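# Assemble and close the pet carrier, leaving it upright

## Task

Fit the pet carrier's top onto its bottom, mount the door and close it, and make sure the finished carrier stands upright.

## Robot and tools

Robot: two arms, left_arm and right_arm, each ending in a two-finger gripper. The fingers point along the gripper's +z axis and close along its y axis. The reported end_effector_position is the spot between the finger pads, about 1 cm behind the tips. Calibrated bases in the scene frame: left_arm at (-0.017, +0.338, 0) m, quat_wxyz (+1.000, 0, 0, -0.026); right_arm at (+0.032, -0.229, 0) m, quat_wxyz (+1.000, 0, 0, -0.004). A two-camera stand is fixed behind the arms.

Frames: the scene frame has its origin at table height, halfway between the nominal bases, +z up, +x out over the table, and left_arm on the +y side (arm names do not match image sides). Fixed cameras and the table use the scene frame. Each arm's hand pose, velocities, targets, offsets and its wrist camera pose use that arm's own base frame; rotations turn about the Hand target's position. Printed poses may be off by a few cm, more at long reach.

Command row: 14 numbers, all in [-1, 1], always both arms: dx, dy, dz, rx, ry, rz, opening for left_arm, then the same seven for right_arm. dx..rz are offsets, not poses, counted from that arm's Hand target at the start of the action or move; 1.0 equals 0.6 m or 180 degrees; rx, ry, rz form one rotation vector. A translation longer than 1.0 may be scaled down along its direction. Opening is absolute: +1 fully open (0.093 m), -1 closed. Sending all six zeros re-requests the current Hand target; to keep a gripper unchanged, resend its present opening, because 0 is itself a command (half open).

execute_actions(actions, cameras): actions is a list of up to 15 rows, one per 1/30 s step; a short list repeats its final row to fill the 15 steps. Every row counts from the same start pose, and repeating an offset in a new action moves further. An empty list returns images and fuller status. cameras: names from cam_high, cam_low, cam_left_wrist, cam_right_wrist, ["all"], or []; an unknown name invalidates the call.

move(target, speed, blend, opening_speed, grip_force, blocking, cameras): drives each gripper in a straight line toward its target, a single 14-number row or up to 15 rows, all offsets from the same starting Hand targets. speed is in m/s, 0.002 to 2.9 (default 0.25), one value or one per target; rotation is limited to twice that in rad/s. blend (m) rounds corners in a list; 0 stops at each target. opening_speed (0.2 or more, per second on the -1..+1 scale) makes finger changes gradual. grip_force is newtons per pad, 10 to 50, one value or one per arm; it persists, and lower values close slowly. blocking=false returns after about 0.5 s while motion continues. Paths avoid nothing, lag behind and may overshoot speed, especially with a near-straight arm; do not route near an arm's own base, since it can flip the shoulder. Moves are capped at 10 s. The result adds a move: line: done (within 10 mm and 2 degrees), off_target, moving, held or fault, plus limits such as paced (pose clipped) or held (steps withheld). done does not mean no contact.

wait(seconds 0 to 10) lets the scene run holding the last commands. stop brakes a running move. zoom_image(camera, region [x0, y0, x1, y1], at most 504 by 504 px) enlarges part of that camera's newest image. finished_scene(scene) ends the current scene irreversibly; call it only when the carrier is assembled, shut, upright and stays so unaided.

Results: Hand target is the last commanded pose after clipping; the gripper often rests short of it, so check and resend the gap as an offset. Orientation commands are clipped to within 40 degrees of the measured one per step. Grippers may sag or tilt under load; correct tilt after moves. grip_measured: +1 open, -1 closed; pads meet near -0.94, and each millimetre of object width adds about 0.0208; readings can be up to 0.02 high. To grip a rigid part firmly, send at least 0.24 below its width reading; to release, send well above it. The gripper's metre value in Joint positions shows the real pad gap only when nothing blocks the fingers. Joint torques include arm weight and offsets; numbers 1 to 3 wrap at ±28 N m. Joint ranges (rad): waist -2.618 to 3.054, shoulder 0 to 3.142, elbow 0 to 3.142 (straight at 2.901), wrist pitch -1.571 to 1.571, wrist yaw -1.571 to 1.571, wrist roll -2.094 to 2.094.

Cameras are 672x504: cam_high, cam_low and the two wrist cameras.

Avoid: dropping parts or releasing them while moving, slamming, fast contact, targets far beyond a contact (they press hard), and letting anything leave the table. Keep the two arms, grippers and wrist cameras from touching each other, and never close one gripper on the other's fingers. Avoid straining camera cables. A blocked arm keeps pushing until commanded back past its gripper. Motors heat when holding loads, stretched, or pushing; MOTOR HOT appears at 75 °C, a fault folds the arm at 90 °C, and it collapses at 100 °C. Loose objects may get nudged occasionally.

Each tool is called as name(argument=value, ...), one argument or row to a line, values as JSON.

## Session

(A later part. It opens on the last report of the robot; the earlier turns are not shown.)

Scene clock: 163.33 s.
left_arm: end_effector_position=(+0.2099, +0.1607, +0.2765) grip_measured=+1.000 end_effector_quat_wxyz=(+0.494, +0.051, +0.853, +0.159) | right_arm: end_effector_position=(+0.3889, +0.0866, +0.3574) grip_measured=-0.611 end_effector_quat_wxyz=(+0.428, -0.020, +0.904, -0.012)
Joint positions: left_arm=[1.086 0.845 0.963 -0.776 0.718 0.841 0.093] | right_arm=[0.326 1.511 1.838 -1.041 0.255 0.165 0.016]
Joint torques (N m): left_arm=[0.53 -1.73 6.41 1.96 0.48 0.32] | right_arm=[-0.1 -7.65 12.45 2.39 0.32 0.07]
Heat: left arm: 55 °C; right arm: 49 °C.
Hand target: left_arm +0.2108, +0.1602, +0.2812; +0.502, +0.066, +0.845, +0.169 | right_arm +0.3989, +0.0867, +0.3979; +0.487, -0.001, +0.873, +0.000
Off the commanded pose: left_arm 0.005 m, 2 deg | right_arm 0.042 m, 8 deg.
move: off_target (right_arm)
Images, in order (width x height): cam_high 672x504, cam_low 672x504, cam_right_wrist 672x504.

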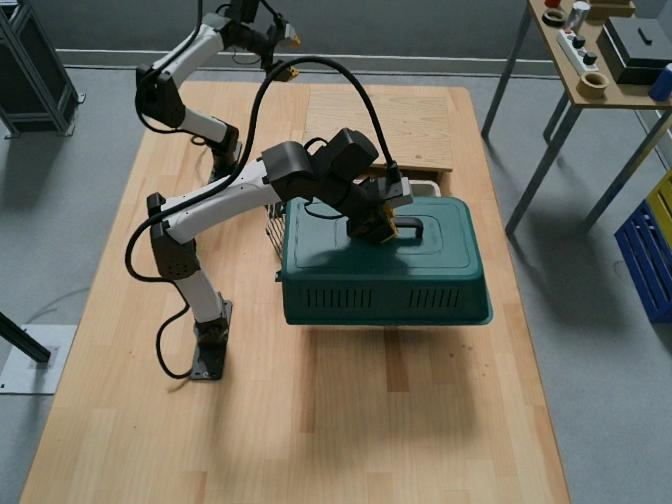

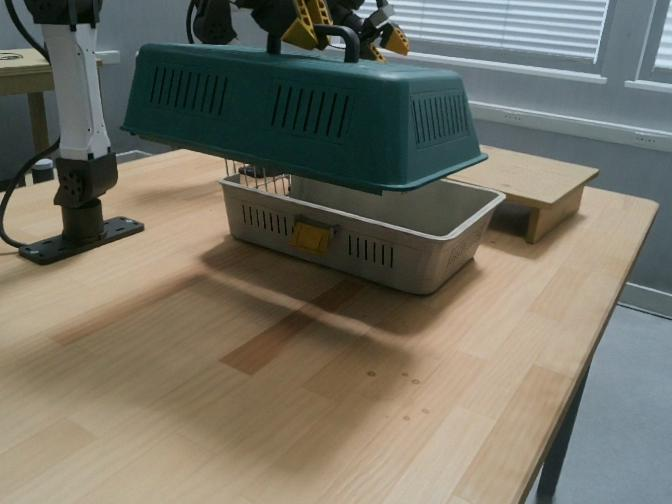

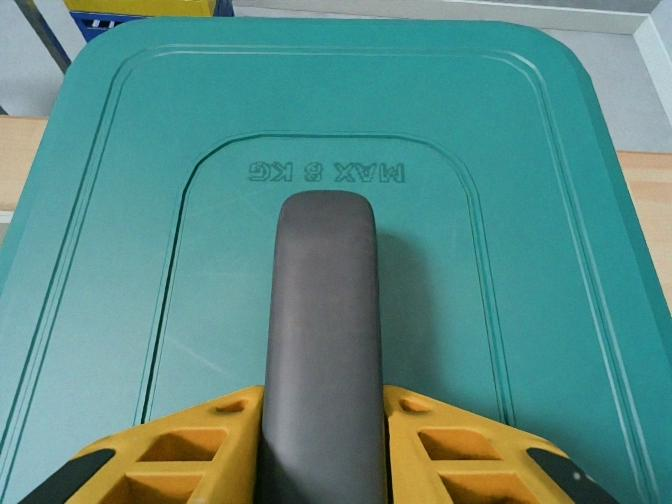

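move(
  target=[0,0,0,0,0,0,1,0,0.3,-0.01,0,0,0,-1],
  speed=0.12,
  cameras=["all"],
)

zoom_image(
  camera="cam_high",
  region=[230, 100, 500, 300],
)

zoom_image(
  camera="cam_low",
  region=[180, 20, 520, 320],
)

Scene clock: 168.47 s.
left_arm: end_effector_position=(+0.2099, +0.1607, +0.2765) grip_measured=+1.000 end_effector_quat_wxyz=(+0.494, +0.051, +0.853, +0.159) | right_arm: end_effector_position=(+0.3920, +0.2688, +0.3603) grip_measured=-0.611 end_effector_quat_wxyz=(+0.444, -0.033, +0.895, -0.020)
Joint positions: left_arm=[1.086 0.845 0.963 -0.776 0.718 0.841 0.093] | right_arm=[0.808 2.013 2.485 -1.309 0.62 0.491 0.016]
Joint torques (N m): left_arm=[0.65 -1.85 6.34 1.97 0.49 0.34] | right_arm=[-0.31 -11.45 11.03 1.98 0.74 0.05]
Heat: left arm: 55 °C; right arm: 50 °C.
Hand target: left_arm +0.2108, +0.1602, +0.2812; +0.502, +0.066, +0.845, +0.169 | right_arm +0.3989, +0.2668, +0.3918; +0.487, -0.001, +0.873, +0.000
Off the commanded pose: left_arm 0.005 m, 2 deg | right_arm 0.032 m, 7 deg.
move: off_target (right_arm)

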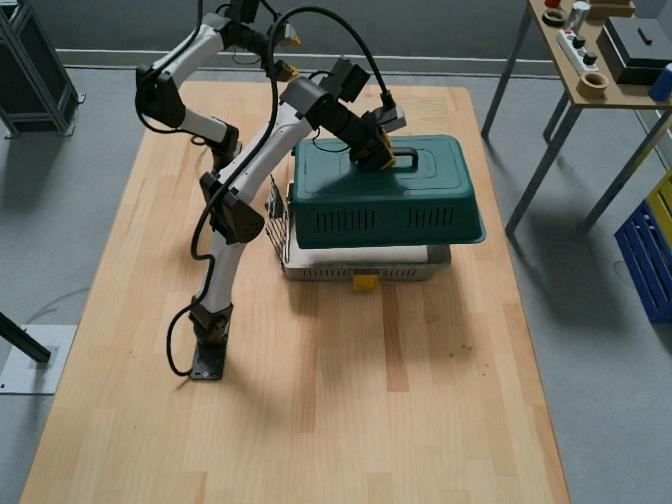

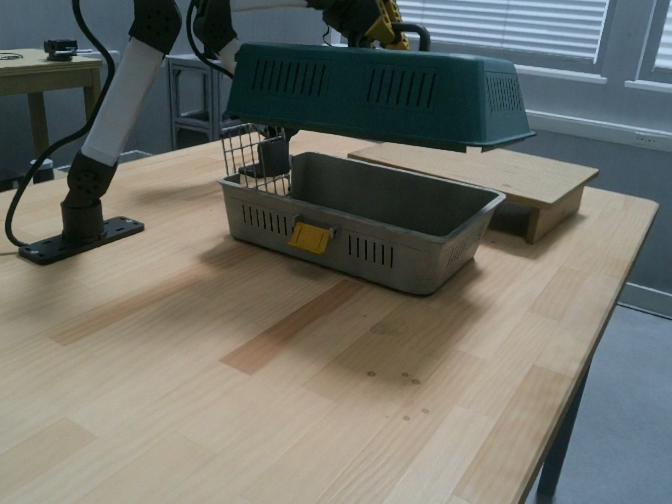

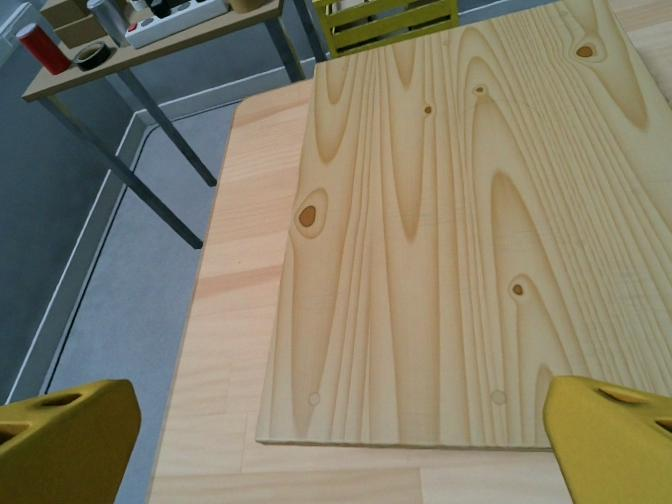

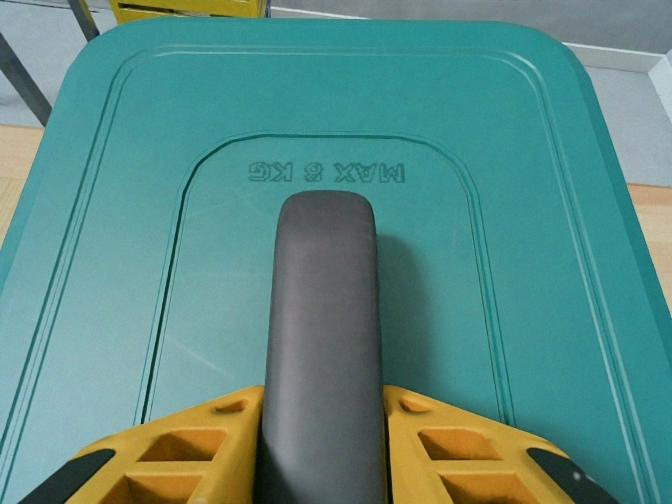

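Scaled by 1.867 from the camera's 672x504 image, which has a finer 960x720 frame.

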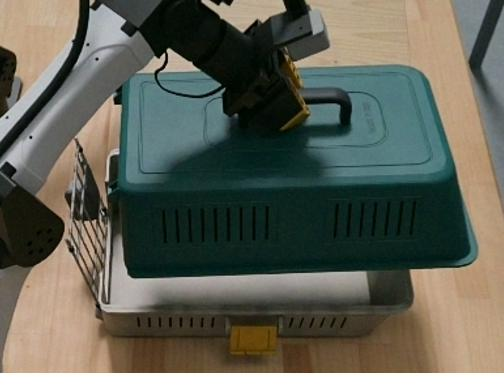

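Scaled by 1.482 from the camera's 672x504 image, which has a finer 960x720 frame.

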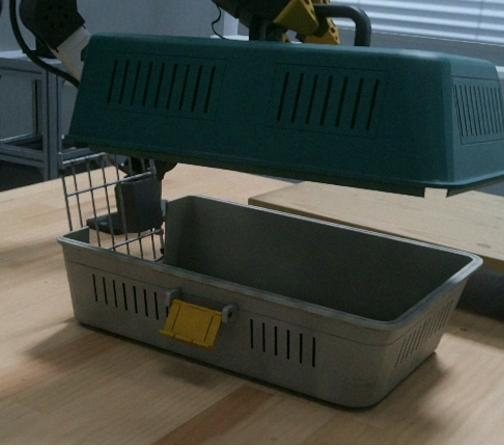

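move(
  target=[0,0,0,0,0,0,1,-0.03,0.01,0.05,0.022,0.015,0,-1],
  speed=0.08,
  cameras=["cam_high","cam_low"],
)

zoom_image(
  camera="cam_high",
  region=[230, 100, 500, 300],
)

zoom_image(
  camera="cam_low",
  region=[180, 20, 520, 320],
)

Scene clock: 191.70 s.
left_arm: end_effector_position=(+0.2099, +0.1607, +0.2765) grip_measured=+1.000 end_effector_quat_wxyz=(+0.494, +0.051, +0.853, +0.159) | right_arm: end_effector_position=(+0.3776, +0.2716, +0.3933) grip_measured=-0.611 end_effector_quat_wxyz=(+0.457, -0.018, +0.889, +0.018)
Joint positions: left_arm=[1.086 0.845 0.963 -0.776 0.718 0.841 0.093] | right_arm=[0.83 2.119 2.827 -1.493 0.602 0.533 0.016]
Joint torques (N m): left_arm=[0.58 -1.77 6.37 2 0.47 0.38] | right_arm=[0.12 -11.58 9.11 2.1 0.54 0.05]
Heat: left arm: 55 °C; right arm: 49 °C.
Hand target: left_arm +0.2108, +0.1602, +0.2812; +0.502, +0.066, +0.845, +0.169 | right_arm +0.3809, +0.2727, +0.4220; +0.466, +0.016, +0.884, +0.030
Off the commanded pose: left_arm 0.005 m, 2 deg | right_arm 0.029 m, 4 deg.
elbow stopped short (right arm): the move would have taken joint 3 (elbow) straighter than the controller allows.
move: off_target (right_arm)
Images, in order (width x height): cam_high 672x504, cam_low 672x504.

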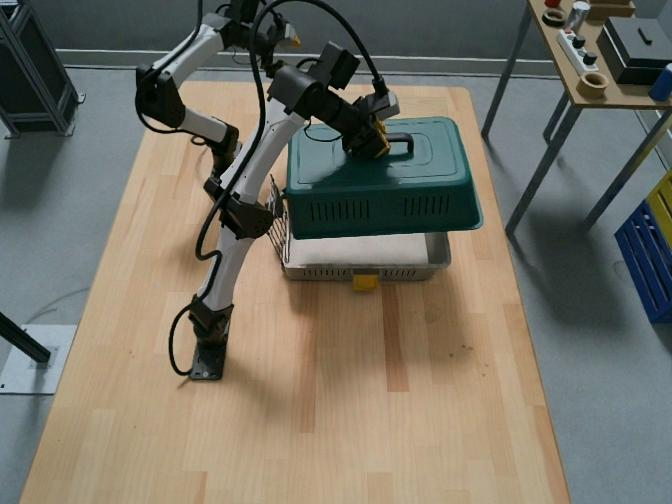

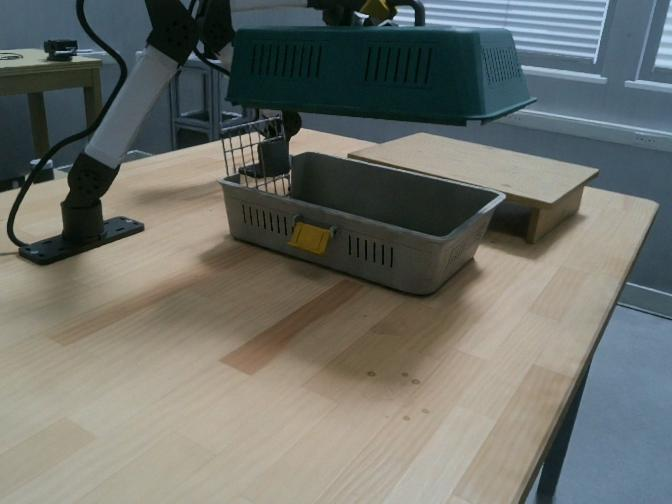

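Scaled by 1.867 from the camera's 672x504 image, which has a finer 960x720 frame.

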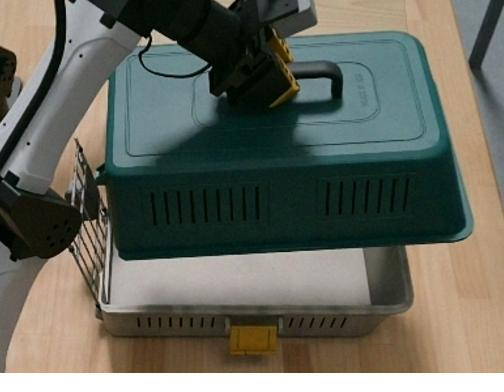

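Scaled by 1.482 from the camera's 672x504 image, which has a finer 960x720 frame.

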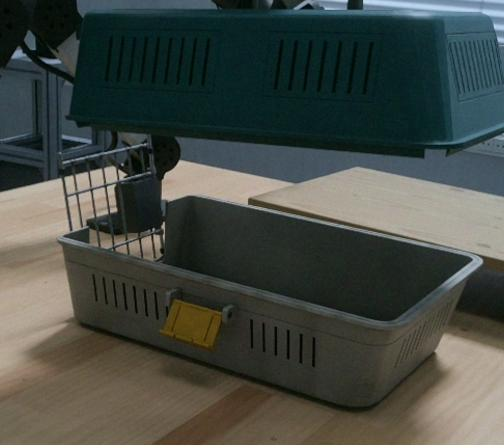

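move(
  target=[0,0,0,0,0,0,1,-0.055,0.012,-0.015,-0.005,0.0,-0.009,-1],
  speed=0.08,
  cameras=["cam_high","cam_low"],
)

zoom_image(
  camera="cam_high",
  region=[230, 100, 500, 300],
)

zoom_image(
  camera="cam_low",
  region=[180, 20, 520, 320],
)

Scene clock: 198.40 s.
left_arm: end_effector_position=(+0.2099, +0.1607, +0.2765) grip_measured=+1.000 end_effector_quat_wxyz=(+0.494, +0.051, +0.853, +0.159) | right_arm: end_effector_position=(+0.3451, +0.2850, +0.3847) grip_measured=-0.611 end_effector_quat_wxyz=(+0.445, -0.011, +0.896, +0.007)
Joint positions: left_arm=[1.086 0.845 0.963 -0.776 0.718 0.841 0.093] | right_arm=[0.927 2.119 2.827 -1.592 0.674 0.654 0.016]
Joint torques (N m): left_arm=[0.55 -1.89 6.32 1.99 0.49 0.36] | right_arm=[-0.05 -11.93 8.98 1.81 0.82 0.04]
Heat: left arm: 55 °C; right arm: 49 °C.
Hand target: left_arm +0.2108, +0.1602, +0.2812; +0.502, +0.066, +0.845, +0.169 | right_arm +0.3478, +0.2799, +0.4130; +0.467, +0.025, +0.884, +0.017
Off the commanded pose: left_arm 0.005 m, 2 deg | right_arm 0.029 m, 5 deg.
elbow stopped short (right arm): the move would have taken joint 3 (elbow) straighter than the controller allows.
joint read past its limit (right arm) — joint 4 (wrist pitch), lower limit.
move: off_target (right_arm)
Images, in order (width x height): cam_high 672x504, cam_low 672x504.

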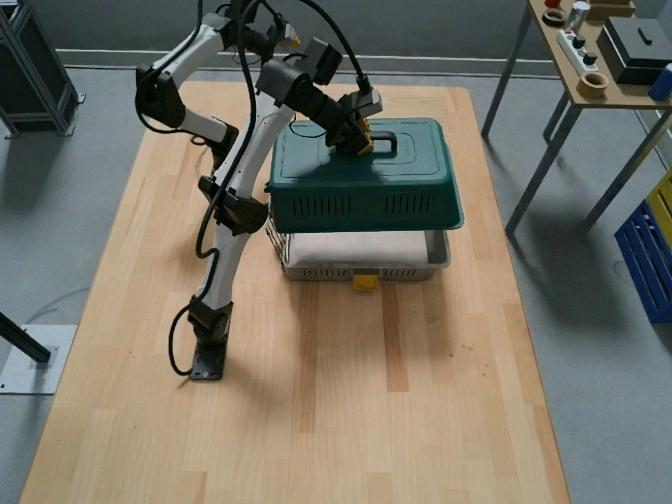

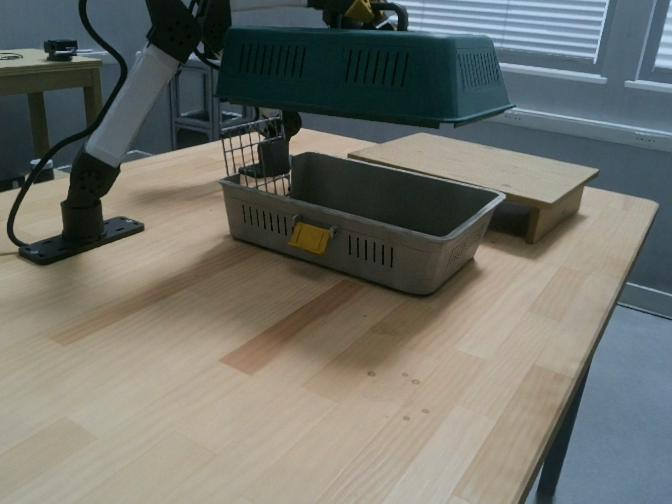

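Scaled by 1.867 from the camera's 672x504 image, which has a finer 960x720 frame.

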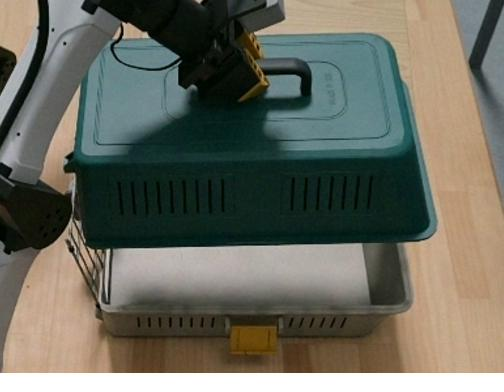

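Scaled by 1.482 from the camera's 672x504 image, which has a finer 960x720 frame.

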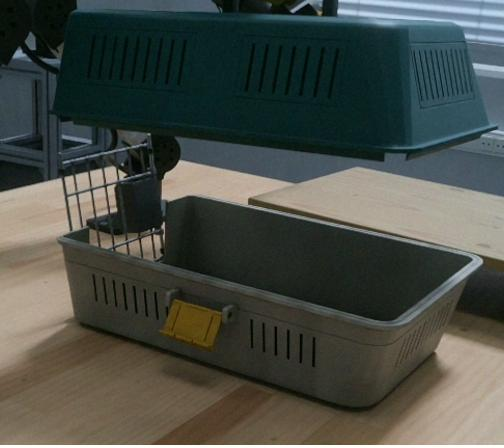

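move(
  target=[0,0,0,0,0,0,1,0.003,0.0,-0.1,-0.012,0.0,0.005,-1],
  speed=0.06,
  cameras=["cam_high","cam_low"],
)

zoom_image(
  camera="cam_high",
  region=[230, 100, 500, 300],
)

zoom_image(
  camera="cam_low",
  region=[180, 20, 520, 320],
)

Scene clock: 203.50 s.
left_arm: end_effector_position=(+0.2099, +0.1607, +0.2765) grip_measured=+1.000 end_effector_quat_wxyz=(+0.494, +0.051, +0.853, +0.159) | right_arm: end_effector_position=(+0.3463, +0.2855, +0.3170) grip_measured=-0.611 end_effector_quat_wxyz=(+0.420, -0.014, +0.907, -0.023)
Joint positions: left_arm=[1.086 0.845 0.963 -0.776 0.718 0.841 0.093] | right_arm=[0.927 1.886 2.154 -1.249 0.678 0.684 0.016]
Joint torques (N m): left_arm=[0.46 -1.7 6.52 2 0.47 0.32] | right_arm=[-0.18 -15.32 7.2 1.88 0.86 -0.16]
Heat: left arm: 55 °C; right arm: 49 °C.
Hand target: left_arm +0.2108, +0.1602, +0.2812; +0.502, +0.066, +0.845, +0.169 | right_arm +0.3496, +0.2800, +0.3530; +0.467, +0.009, +0.884, +0.004
Off the commanded pose: left_arm 0.005 m, 2 deg | right_arm 0.037 m, 7 deg.
move: off_target (right_arm)
Images, in order (width x height): cam_high 672x504, cam_low 672x504.

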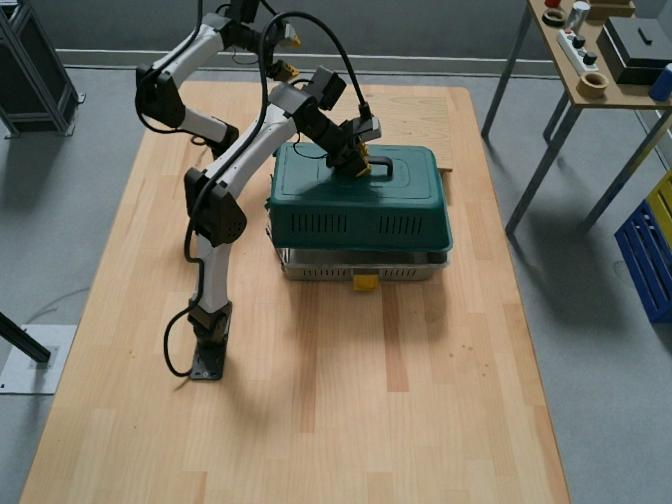

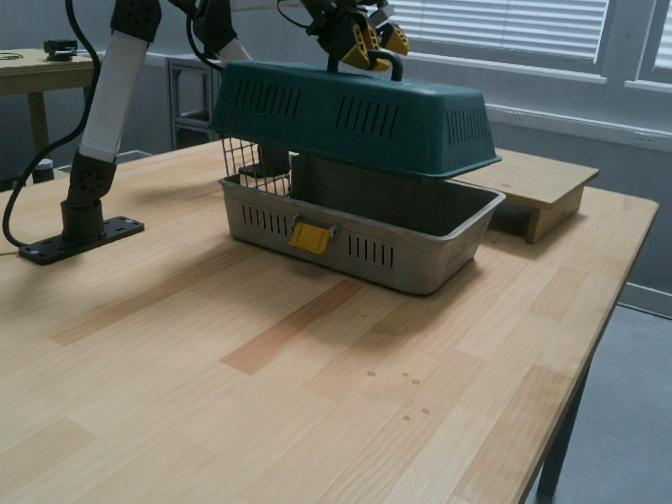

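Scaled by 1.867 from the camera's 672x504 image, which has a finer 960x720 frame.

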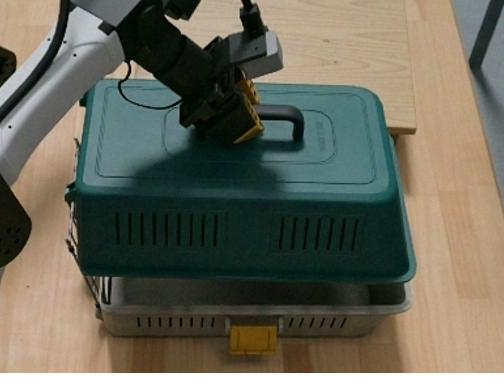

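Scaled by 1.482 from the camera's 672x504 image, which has a finer 960x720 frame.

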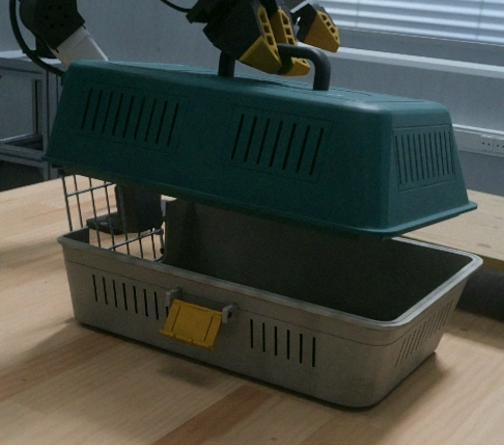

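zoom_image(
  camera="cam_high",
  region=[255, 220, 465, 300],
)

zoom_image(
  camera="cam_high",
  region=[250, 160, 310, 290],
)

Scaled by 2.400 from the camera's 672x504 image, which has a finer 960x720 frame.

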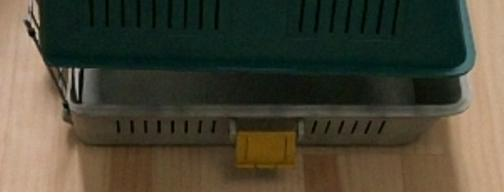

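Scaled by 3.877 from the camera's 672x504 image, which has a finer 960x720 frame.

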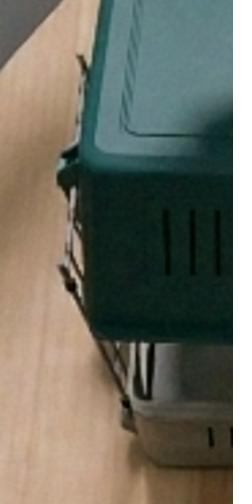

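move(
  target=[0.065,-0.367,0.08,-0.103,0.062,-0.32,1,0,-0.01,0,0.0165,-0.003,0.007,-1],
  speed=0.15,
  cameras=["all"],
)

Scene clock: 244.63 s.
left_arm: end_effector_position=(+0.2486, -0.0569, +0.3192) grip_measured=+1.000 end_effector_quat_wxyz=(+0.435, +0.393, +0.777, -0.229) | right_arm: end_effector_position=(+0.3455, +0.2790, +0.3171) grip_measured=-0.611 end_effector_quat_wxyz=(+0.427, -0.013, +0.904, -0.001)
Joint positions: left_arm=[0.352 1.192 1.427 -1.397 0.972 1.071 0.093] | right_arm=[0.911 1.805 2.03 -1.149 0.649 0.658 0.016]
Joint torques (N m): left_arm=[-0.1 -2.35 8.4 0.95 0.76 0.19] | right_arm=[-0.72 -14.89 7.36 2.03 0.63 -0.15]
Heat: left arm: 55 °C; right arm: 51 °C.
Hand target: left_arm +0.2498, -0.0600, +0.3292; +0.444, +0.399, +0.768, -0.232 | right_arm +0.3497, +0.2739, +0.3529; +0.471, +0.011, +0.882, +0.032
Off the commanded pose: left_arm 0.011 m, 2 deg | right_arm 0.037 m, 7 deg.
move: off_target (left_arm, right_arm)

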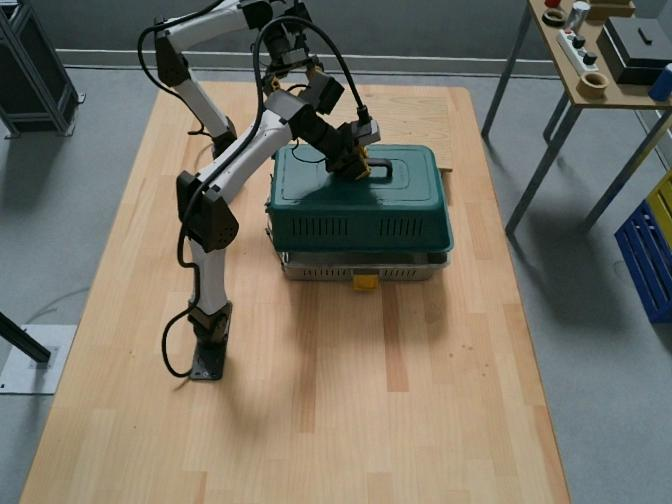

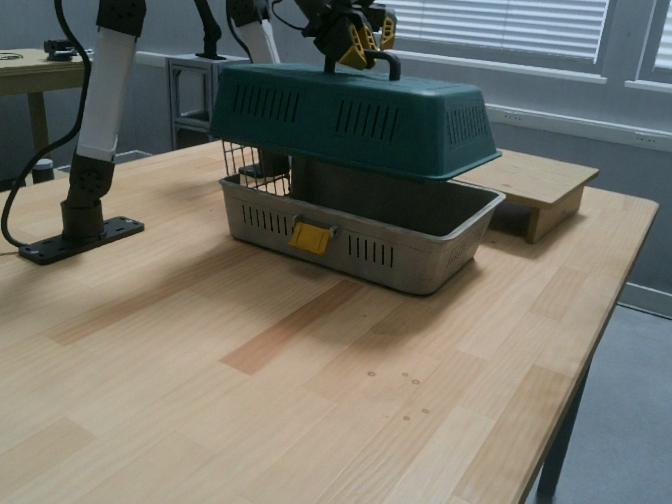

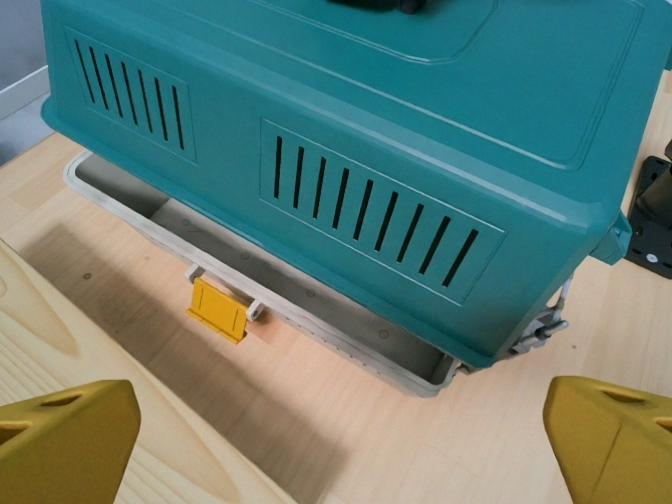

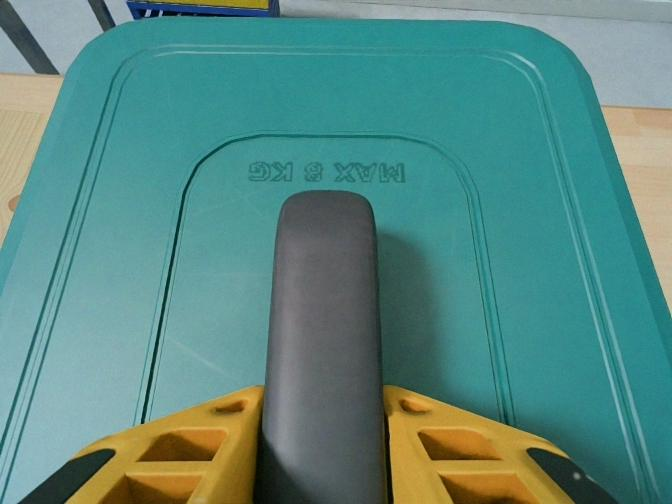

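move(
  target=[-0.12,0.02,-0.03,0,0,-0.15,1,0,0,0,0,0,0,-1],
  speed=0.15,
  cameras=["cam_high","cam_left_wrist"],
)

zoom_image(
  camera="cam_left_wrist",
  region=[300, 150, 672, 430],
)

Scene clock: 249.17 s.
left_arm: end_effector_position=(+0.1786, -0.0488, +0.3067) grip_measured=+1.000 end_effector_quat_wxyz=(+0.446, +0.464, +0.760, -0.090) | right_arm: end_effector_position=(+0.3455, +0.2791, +0.3171) grip_measured=-0.611 end_effector_quat_wxyz=(+0.427, -0.013, +0.904, -0.001)
Joint positions: left_arm=[0.509 0.913 1.315 -1.568 0.878 1.412 0.093] | right_arm=[0.911 1.805 2.03 -1.149 0.649 0.658 0.016]
Joint torques (N m): left_arm=[-0.34 0.38 6.89 1.06 0.49 0.3] | right_arm=[-0.73 -14.9 7.36 2.03 0.64 -0.15]
Heat: left arm: 55 °C; right arm: 50 °C.
Hand target: left_arm +0.1778, -0.0479, +0.3112; +0.378, +0.567, +0.653, -0.330 | right_arm +0.3497, +0.2739, +0.3529; +0.471, +0.011, +0.882, +0.032
Off the commanded pose: left_arm 0.005 m, 33 deg | right_arm 0.036 m, 7 deg.
joint sent to its limit (left arm) — joint 4 (wrist pitch), lower limit. The joint targets are off in orientation, not in position.
move: off_target (left_arm, right_arm)
Images, in order (width x height): cam_high 672x504, cam_left_wrist 672x504.

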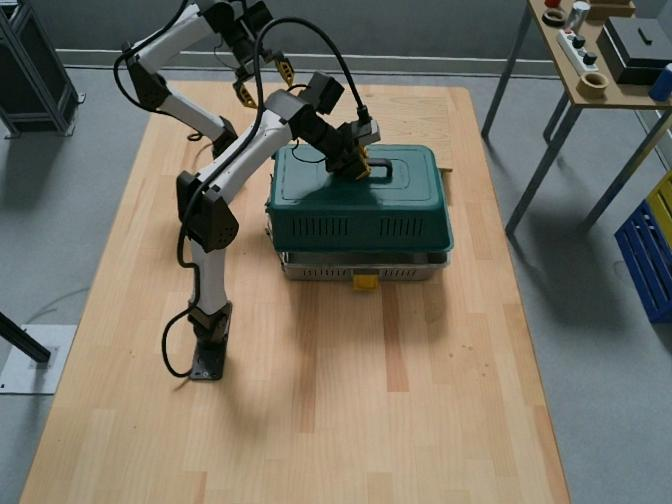

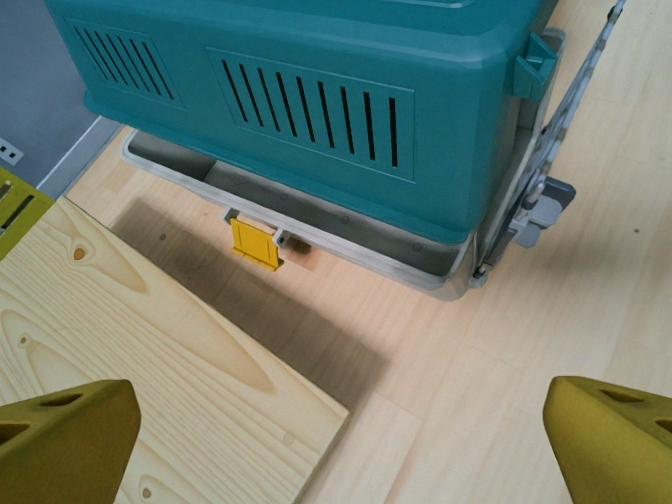

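Scaled by 1.355 from the camera's 672x504 image, which has a finer 960x720 frame.

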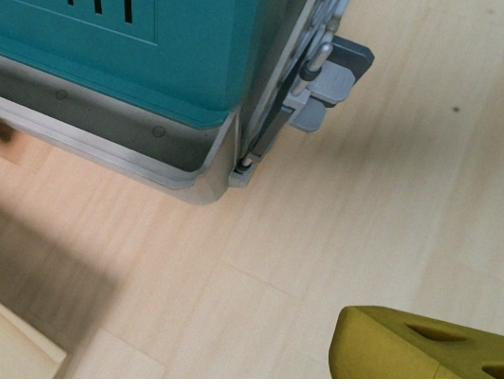

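move(
  target=[
    [-0.046,-0.17,-0.02,-0.032,-0.03,0.193,0,0,0,0,0,0,0,-1],
    [-0.094,-0.373,-0.15,-0.0635,-0.0602,0.387,0,0,0,0,0,0,0,-1],
  ],
  speed=0.12,
  blend=0.02,
  cameras=["cam_high","cam_low","cam_left_wrist"],
)

Scene clock: 273.30 s.
left_arm: end_effector_position=(+0.1226, -0.2660, +0.2105) grip_measured=+0.002 end_effector_quat_wxyz=(+0.596, +0.098, +0.796, -0.050) | right_arm: end_effector_position=(+0.3455, +0.2791, +0.3171) grip_measured=-0.611 end_effector_quat_wxyz=(+0.427, -0.013, +0.904, -0.001)
Joint positions: left_arm=[-1.722 1.393 0.985 -0.978 -1.277 -1.34 0.045] | right_arm=[0.911 1.805 2.03 -1.149 0.649 0.658 0.016]
Joint torques (N m): left_arm=[-0.49 -4.19 8.77 0.54 -0.89 -0.06] | right_arm=[-0.7 -14.91 7.38 2.03 0.65 -0.15]
Heat: left arm: 54 °C; right arm: 50 °C.
Hand target: left_arm +0.1214, -0.2717, +0.2211; +0.605, +0.083, +0.789, -0.063 | right_arm +0.3497, +0.2739, +0.3529; +0.471, +0.011, +0.882, +0.032
Off the commanded pose: left_arm 0.012 m, 3 deg | right_arm 0.036 m, 7 deg.
move: off_target (left_arm, right_arm)
Images, in order (width x height): cam_high 672x504, cam_low 672x504, cam_left_wrist 672x504.

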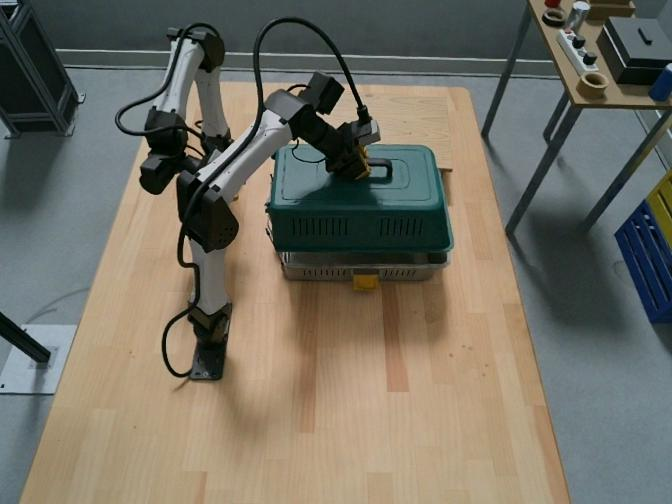

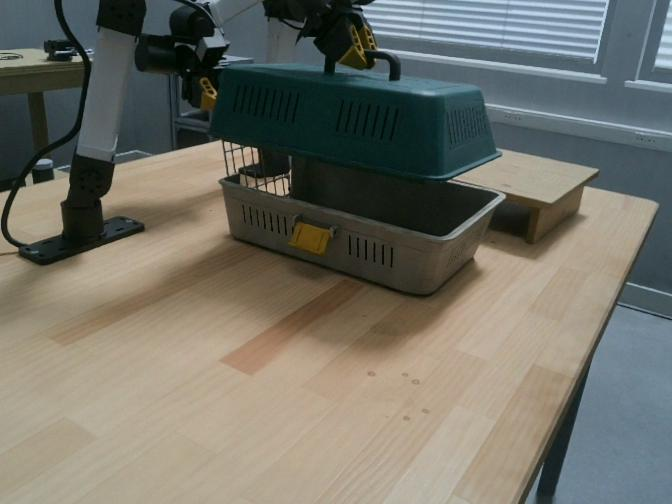

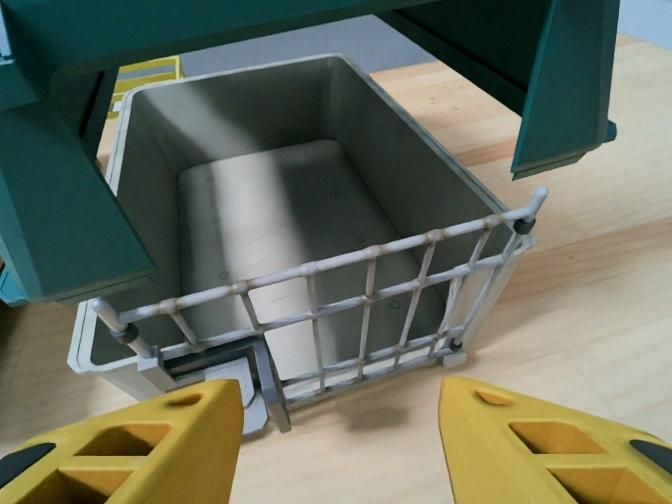

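zoom_image(
  camera="cam_left_wrist",
  region=[0, 0, 340, 330],
)

zoom_image(
  camera="cam_left_wrist",
  region=[60, 180, 560, 450],
)

Scaled by 1.482 from the camera's 672x504 image, which has a finer 960x720 frame.

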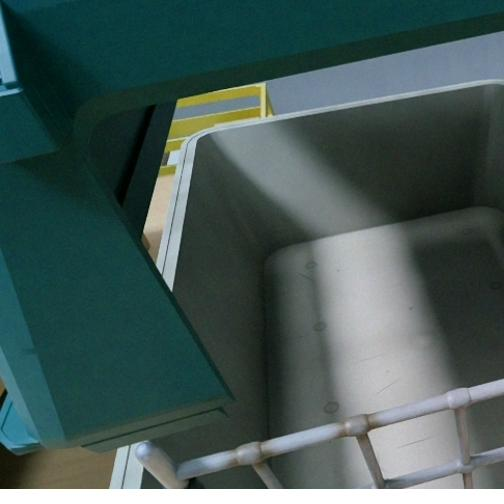

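Scaled by 1.008 from the camera's 672x504 image, which has a finer 960x720 frame.

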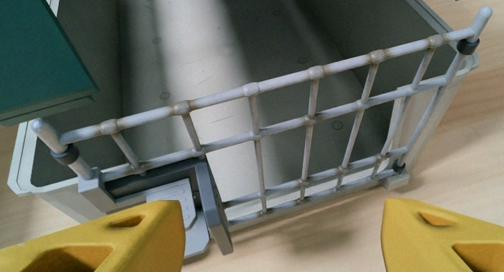

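move(
  target=[0.045,0.0,0.0,0,0,0,-1,0,0,0,0,0,0,-1],
  speed=0.06,
  cameras=["cam_high","cam_low","cam_left_wrist"],
)

Scene clock: 283.63 s.
left_arm: end_effector_position=(+0.1468, -0.2735, +0.2153) grip_measured=-0.981 end_effector_quat_wxyz=(+0.605, +0.095, +0.789, -0.048) | right_arm: end_effector_position=(+0.3455, +0.2791, +0.3171) grip_measured=-0.611 end_effector_quat_wxyz=(+0.427, -0.013, +0.904, -0.001)
Joint positions: left_arm=[-1.622 1.337 0.917 -0.661 -1.267 -1.021 0] | right_arm=[0.911 1.805 2.03 -1.149 0.649 0.658 0.016]
Joint torques (N m): left_arm=[0.73 -7.39 5.81 1.28 -0.52 0.2] | right_arm=[-0.75 -14.91 7.35 2.04 0.64 -0.15]
Heat: left arm: 56 °C; right arm: 50 °C.
Hand target: left_arm +0.1484, -0.2717, +0.2211; +0.605, +0.083, +0.789, -0.063 | right_arm +0.3497, +0.2739, +0.3529; +0.471, +0.011, +0.882, +0.032
Off the commanded pose: left_arm 0.006 m, 2 deg | right_arm 0.036 m, 7 deg.
move: off_target (right_arm)
Images, in order (width x height): cam_high 672x504, cam_low 672x504, cam_left_wrist 672x504.

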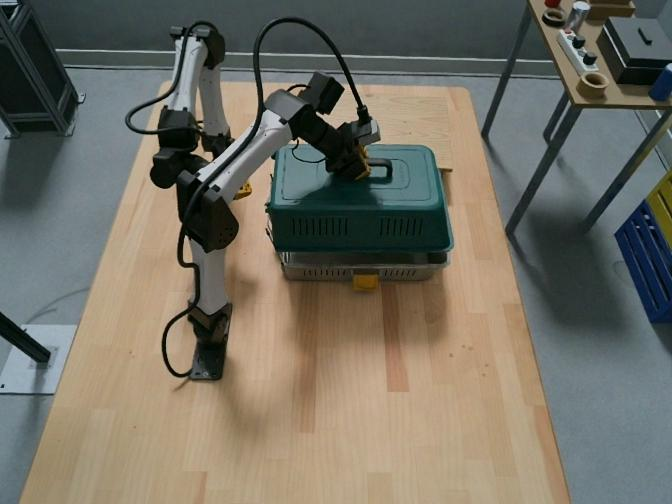

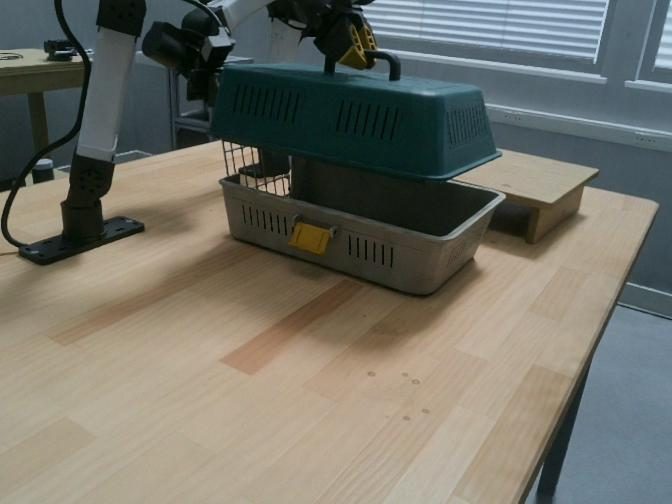

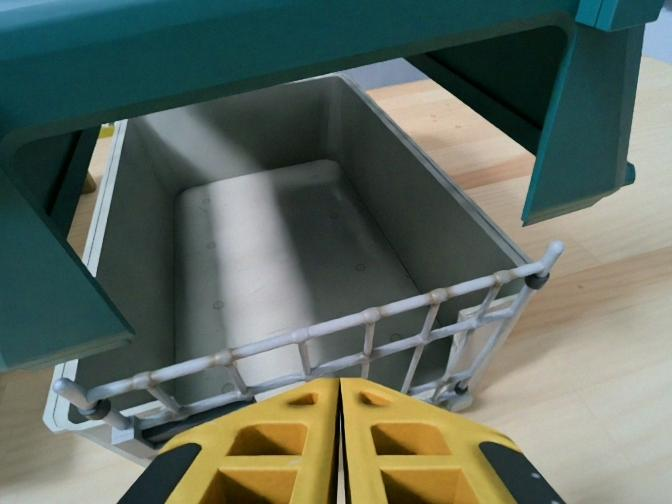

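move(
  target=[0.03,0.0,-0.06,0,0,0,-1,0,0,0,0,0,0,-1],
  speed=0.05,
  cameras=["cam_high","cam_left_wrist"],
)

Scene clock: 288.07 s.
left_arm: end_effector_position=(+0.1651, -0.2724, +0.1787) grip_measured=-0.981 end_effector_quat_wxyz=(+0.604, +0.094, +0.790, -0.047) | right_arm: end_effector_position=(+0.3455, +0.2791, +0.3171) grip_measured=-0.611 end_effector_quat_wxyz=(+0.427, -0.013, +0.904, -0.001)
Joint positions: left_arm=[-1.546 1.337 0.738 -0.303 -1.223 -0.831 0] | right_arm=[0.911 1.805 2.03 -1.149 0.649 0.658 0.016]
Joint torques (N m): left_arm=[0.53 -7.24 5.67 1.64 -0.46 0.28] | right_arm=[-0.72 -14.86 7.36 2.03 0.64 -0.15]
Heat: left arm: 56 °C; right arm: 50 °C.
Hand target: left_arm +0.1665, -0.2717, +0.1851; +0.605, +0.083, +0.789, -0.063 | right_arm +0.3497, +0.2739, +0.3529; +0.471, +0.011, +0.882, +0.032
Off the commanded pose: left_arm 0.007 m, 2 deg | right_arm 0.036 m, 7 deg.
move: off_target (right_arm)
Images, in order (width x height): cam_high 672x504, cam_left_wrist 672x504.

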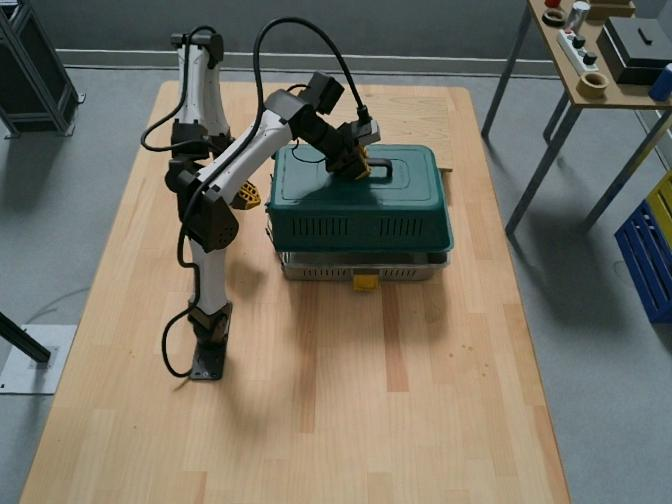

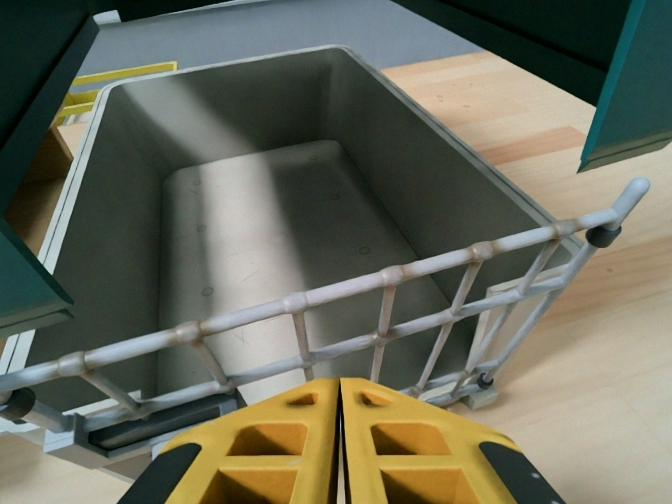

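move(
  target=[0.03,-0.02,0,0,0,0,-1,0,0,0,0,0,0,-1],
  speed=0.05,
  cameras=["cam_left_wrist"],
)

Scene clock: 293.43 s.
left_arm: end_effector_position=(+0.1829, -0.2819, +0.1884) grip_measured=-0.981 end_effector_quat_wxyz=(+0.606, +0.083, +0.789, -0.061) | right_arm: end_effector_position=(+0.3455, +0.2791, +0.3171) grip_measured=-0.611 end_effector_quat_wxyz=(+0.427, -0.013, +0.904, -0.001)
Joint positions: left_arm=[-1.476 1.337 0.738 -0.137 -1.175 -0.693 0] | right_arm=[0.911 1.805 2.03 -1.149 0.649 0.658 0.016]
Joint torques (N m): left_arm=[0.62 -3.99 5.78 1.75 -0.34 0.24] | right_arm=[-0.7 -14.89 7.36 2.03 0.64 -0.15]
Heat: left arm: 56 °C; right arm: 51 °C.
Hand target: left_arm +0.1844, -0.2837, +0.1851; +0.605, +0.083, +0.789, -0.063 | right_arm +0.3497, +0.2739, +0.3529; +0.471, +0.011, +0.882, +0.032
Off the commanded pose: left_arm 0.004 m, 0 deg | right_arm 0.036 m, 7 deg.
move: off_target (right_arm)
Images, in order (width x height): cam_left_wrist 672x504.

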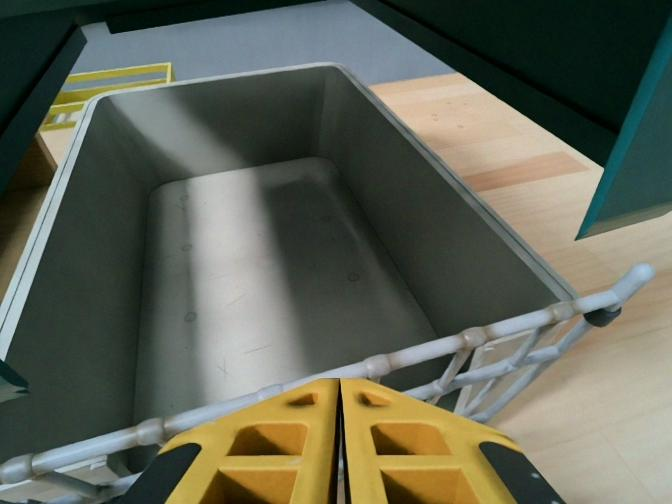

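move(
  target=[
    [-0.035,0,0,0,0,0,-1,0,0,0,0,0,0,-1],
    [-0.035,0,-0.06,0,0,0,-1,0,0,0,0,0,0,-1],
  ],
  speed=0.06,
  cameras=["cam_left_wrist"],
)

Scene clock: 298.43 s.
left_arm: end_effector_position=(+0.1636, -0.2835, +0.1486) grip_measured=-0.981 end_effector_quat_wxyz=(+0.598, +0.095, +0.794, -0.057) | right_arm: end_effector_position=(+0.3455, +0.2791, +0.3171) grip_measured=-0.611 end_effector_quat_wxyz=(+0.427, -0.013, +0.904, -0.001)
Joint positions: left_arm=[-1.548 1.426 0.683 -0.149 -1.205 -0.834 0] | right_arm=[0.911 1.805 2.03 -1.149 0.649 0.658 0.016]
Joint torques (N m): left_arm=[-0.28 -4.56 5.38 1.65 -0.63 0.01] | right_arm=[-0.72 -14.9 7.38 2.02 0.64 -0.15]
Heat: left arm: 56 °C; right arm: 51 °C.
Hand target: left_arm +0.1634, -0.2837, +0.1491; +0.605, +0.083, +0.789, -0.063 | right_arm +0.3497, +0.2739, +0.3529; +0.471, +0.011, +0.882, +0.032
Off the commanded pose: left_arm 0.001 m, 2 deg | right_arm 0.036 m, 7 deg.
move: off_target (right_arm)
Images, in order (width x height): cam_left_wrist 672x504.

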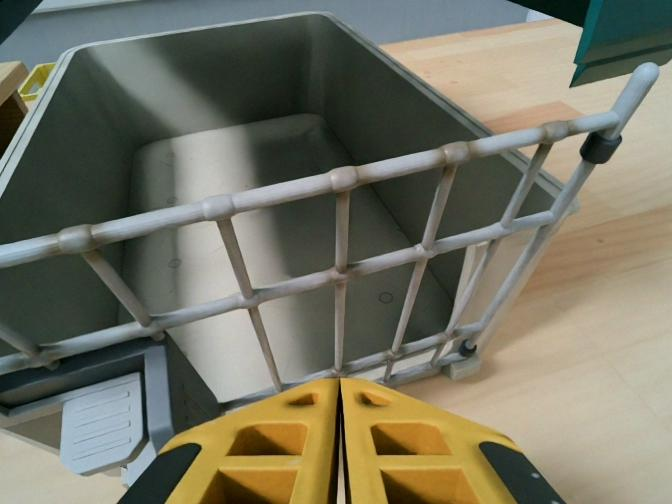

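move(
  target=[
    [0.0,0,0.033,0,0,0,-0.48,0,0,0,0,0,0,-1],
    [0.03,0.0,0.033,0,0,0,-0.48,0,0,0,0,0,0,-1],
  ],
  speed=0.05,
  cameras=["cam_left_wrist"],
)

Scene clock: 307.57 s.
left_arm: end_effector_position=(+0.1801, -0.2832, +0.1603) grip_measured=-0.482 end_effector_quat_wxyz=(+0.602, +0.095, +0.791, -0.045) | right_arm: end_effector_position=(+0.3455, +0.2791, +0.3171) grip_measured=-0.611 end_effector_quat_wxyz=(+0.427, -0.013, +0.904, -0.001)
Joint positions: left_arm=[-1.488 1.407 0.693 -0.085 -1.184 -0.715 0.022] | right_arm=[0.911 1.805 2.03 -1.149 0.649 0.658 0.016]
Joint torques (N m): left_arm=[0.51 -7.73 5.91 1.75 -0.38 0.2] | right_arm=[-0.69 -14.89 7.39 2.03 0.65 -0.15]
Heat: left arm: 55 °C; right arm: 51 °C.
Hand target: left_arm +0.1814, -0.2837, +0.1689; +0.605, +0.083, +0.789, -0.063 | right_arm +0.3497, +0.2739, +0.3529; +0.471, +0.011, +0.882, +0.032
Off the commanded pose: left_arm 0.009 m, 3 deg | right_arm 0.036 m, 7 deg.
move: off_target (left_arm, right_arm)
Images, in order (width x height): cam_left_wrist 672x504.

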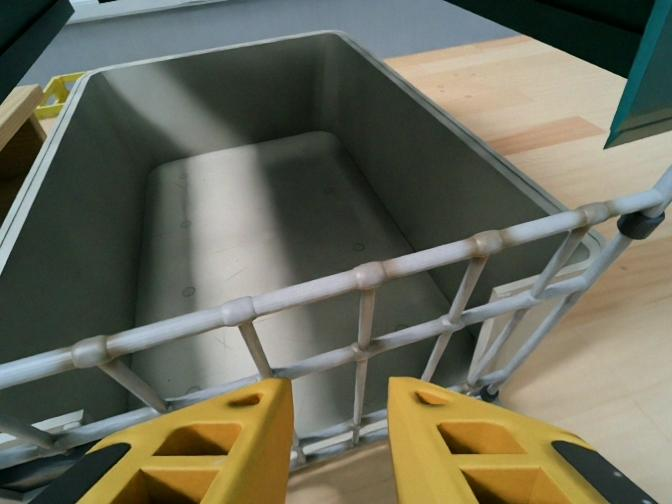

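move(
  target=[
    [0.0,-0.01,0.025,0,0,0,-0.48,0,0,0,0,0,0,-1],
    [0.035,-0.01,0.025,0,0,0,-0.48,0,0,0,0,0,0,-1],
  ],
  speed=0.05,
  cameras=["cam_left_wrist"],
)

Scene clock: 311.73 s.
left_arm: end_effector_position=(+0.2006, -0.2871, +0.1711) grip_measured=-0.482 end_effector_quat_wxyz=(+0.600, +0.098, +0.793, -0.041) | right_arm: end_effector_position=(+0.3455, +0.2791, +0.3171) grip_measured=-0.611 end_effector_quat_wxyz=(+0.427, -0.013, +0.904, -0.001)
Joint positions: left_arm=[-1.41 1.401 0.716 -0.012 -1.124 -0.592 0.022] | right_arm=[0.911 1.805 2.03 -1.149 0.649 0.658 0.016]
Joint torques (N m): left_arm=[0.55 -7.9 7.06 1.83 -0.32 0.23] | right_arm=[-0.72 -14.89 7.36 2.03 0.65 -0.15]
Heat: left arm: 55 °C; right arm: 51 °C.
Hand target: left_arm +0.2024, -0.2897, +0.1839; +0.605, +0.083, +0.789, -0.063 | right_arm +0.3497, +0.2739, +0.3529; +0.471, +0.011, +0.882, +0.032
Off the commanded pose: left_arm 0.013 m, 3 deg | right_arm 0.036 m, 7 deg.
move: off_target (left_arm, right_arm)
Images, in order (width x height): cam_left_wrist 672x504.

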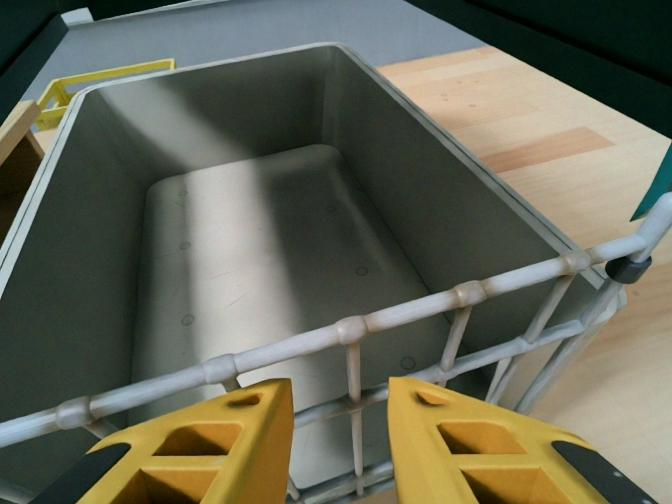

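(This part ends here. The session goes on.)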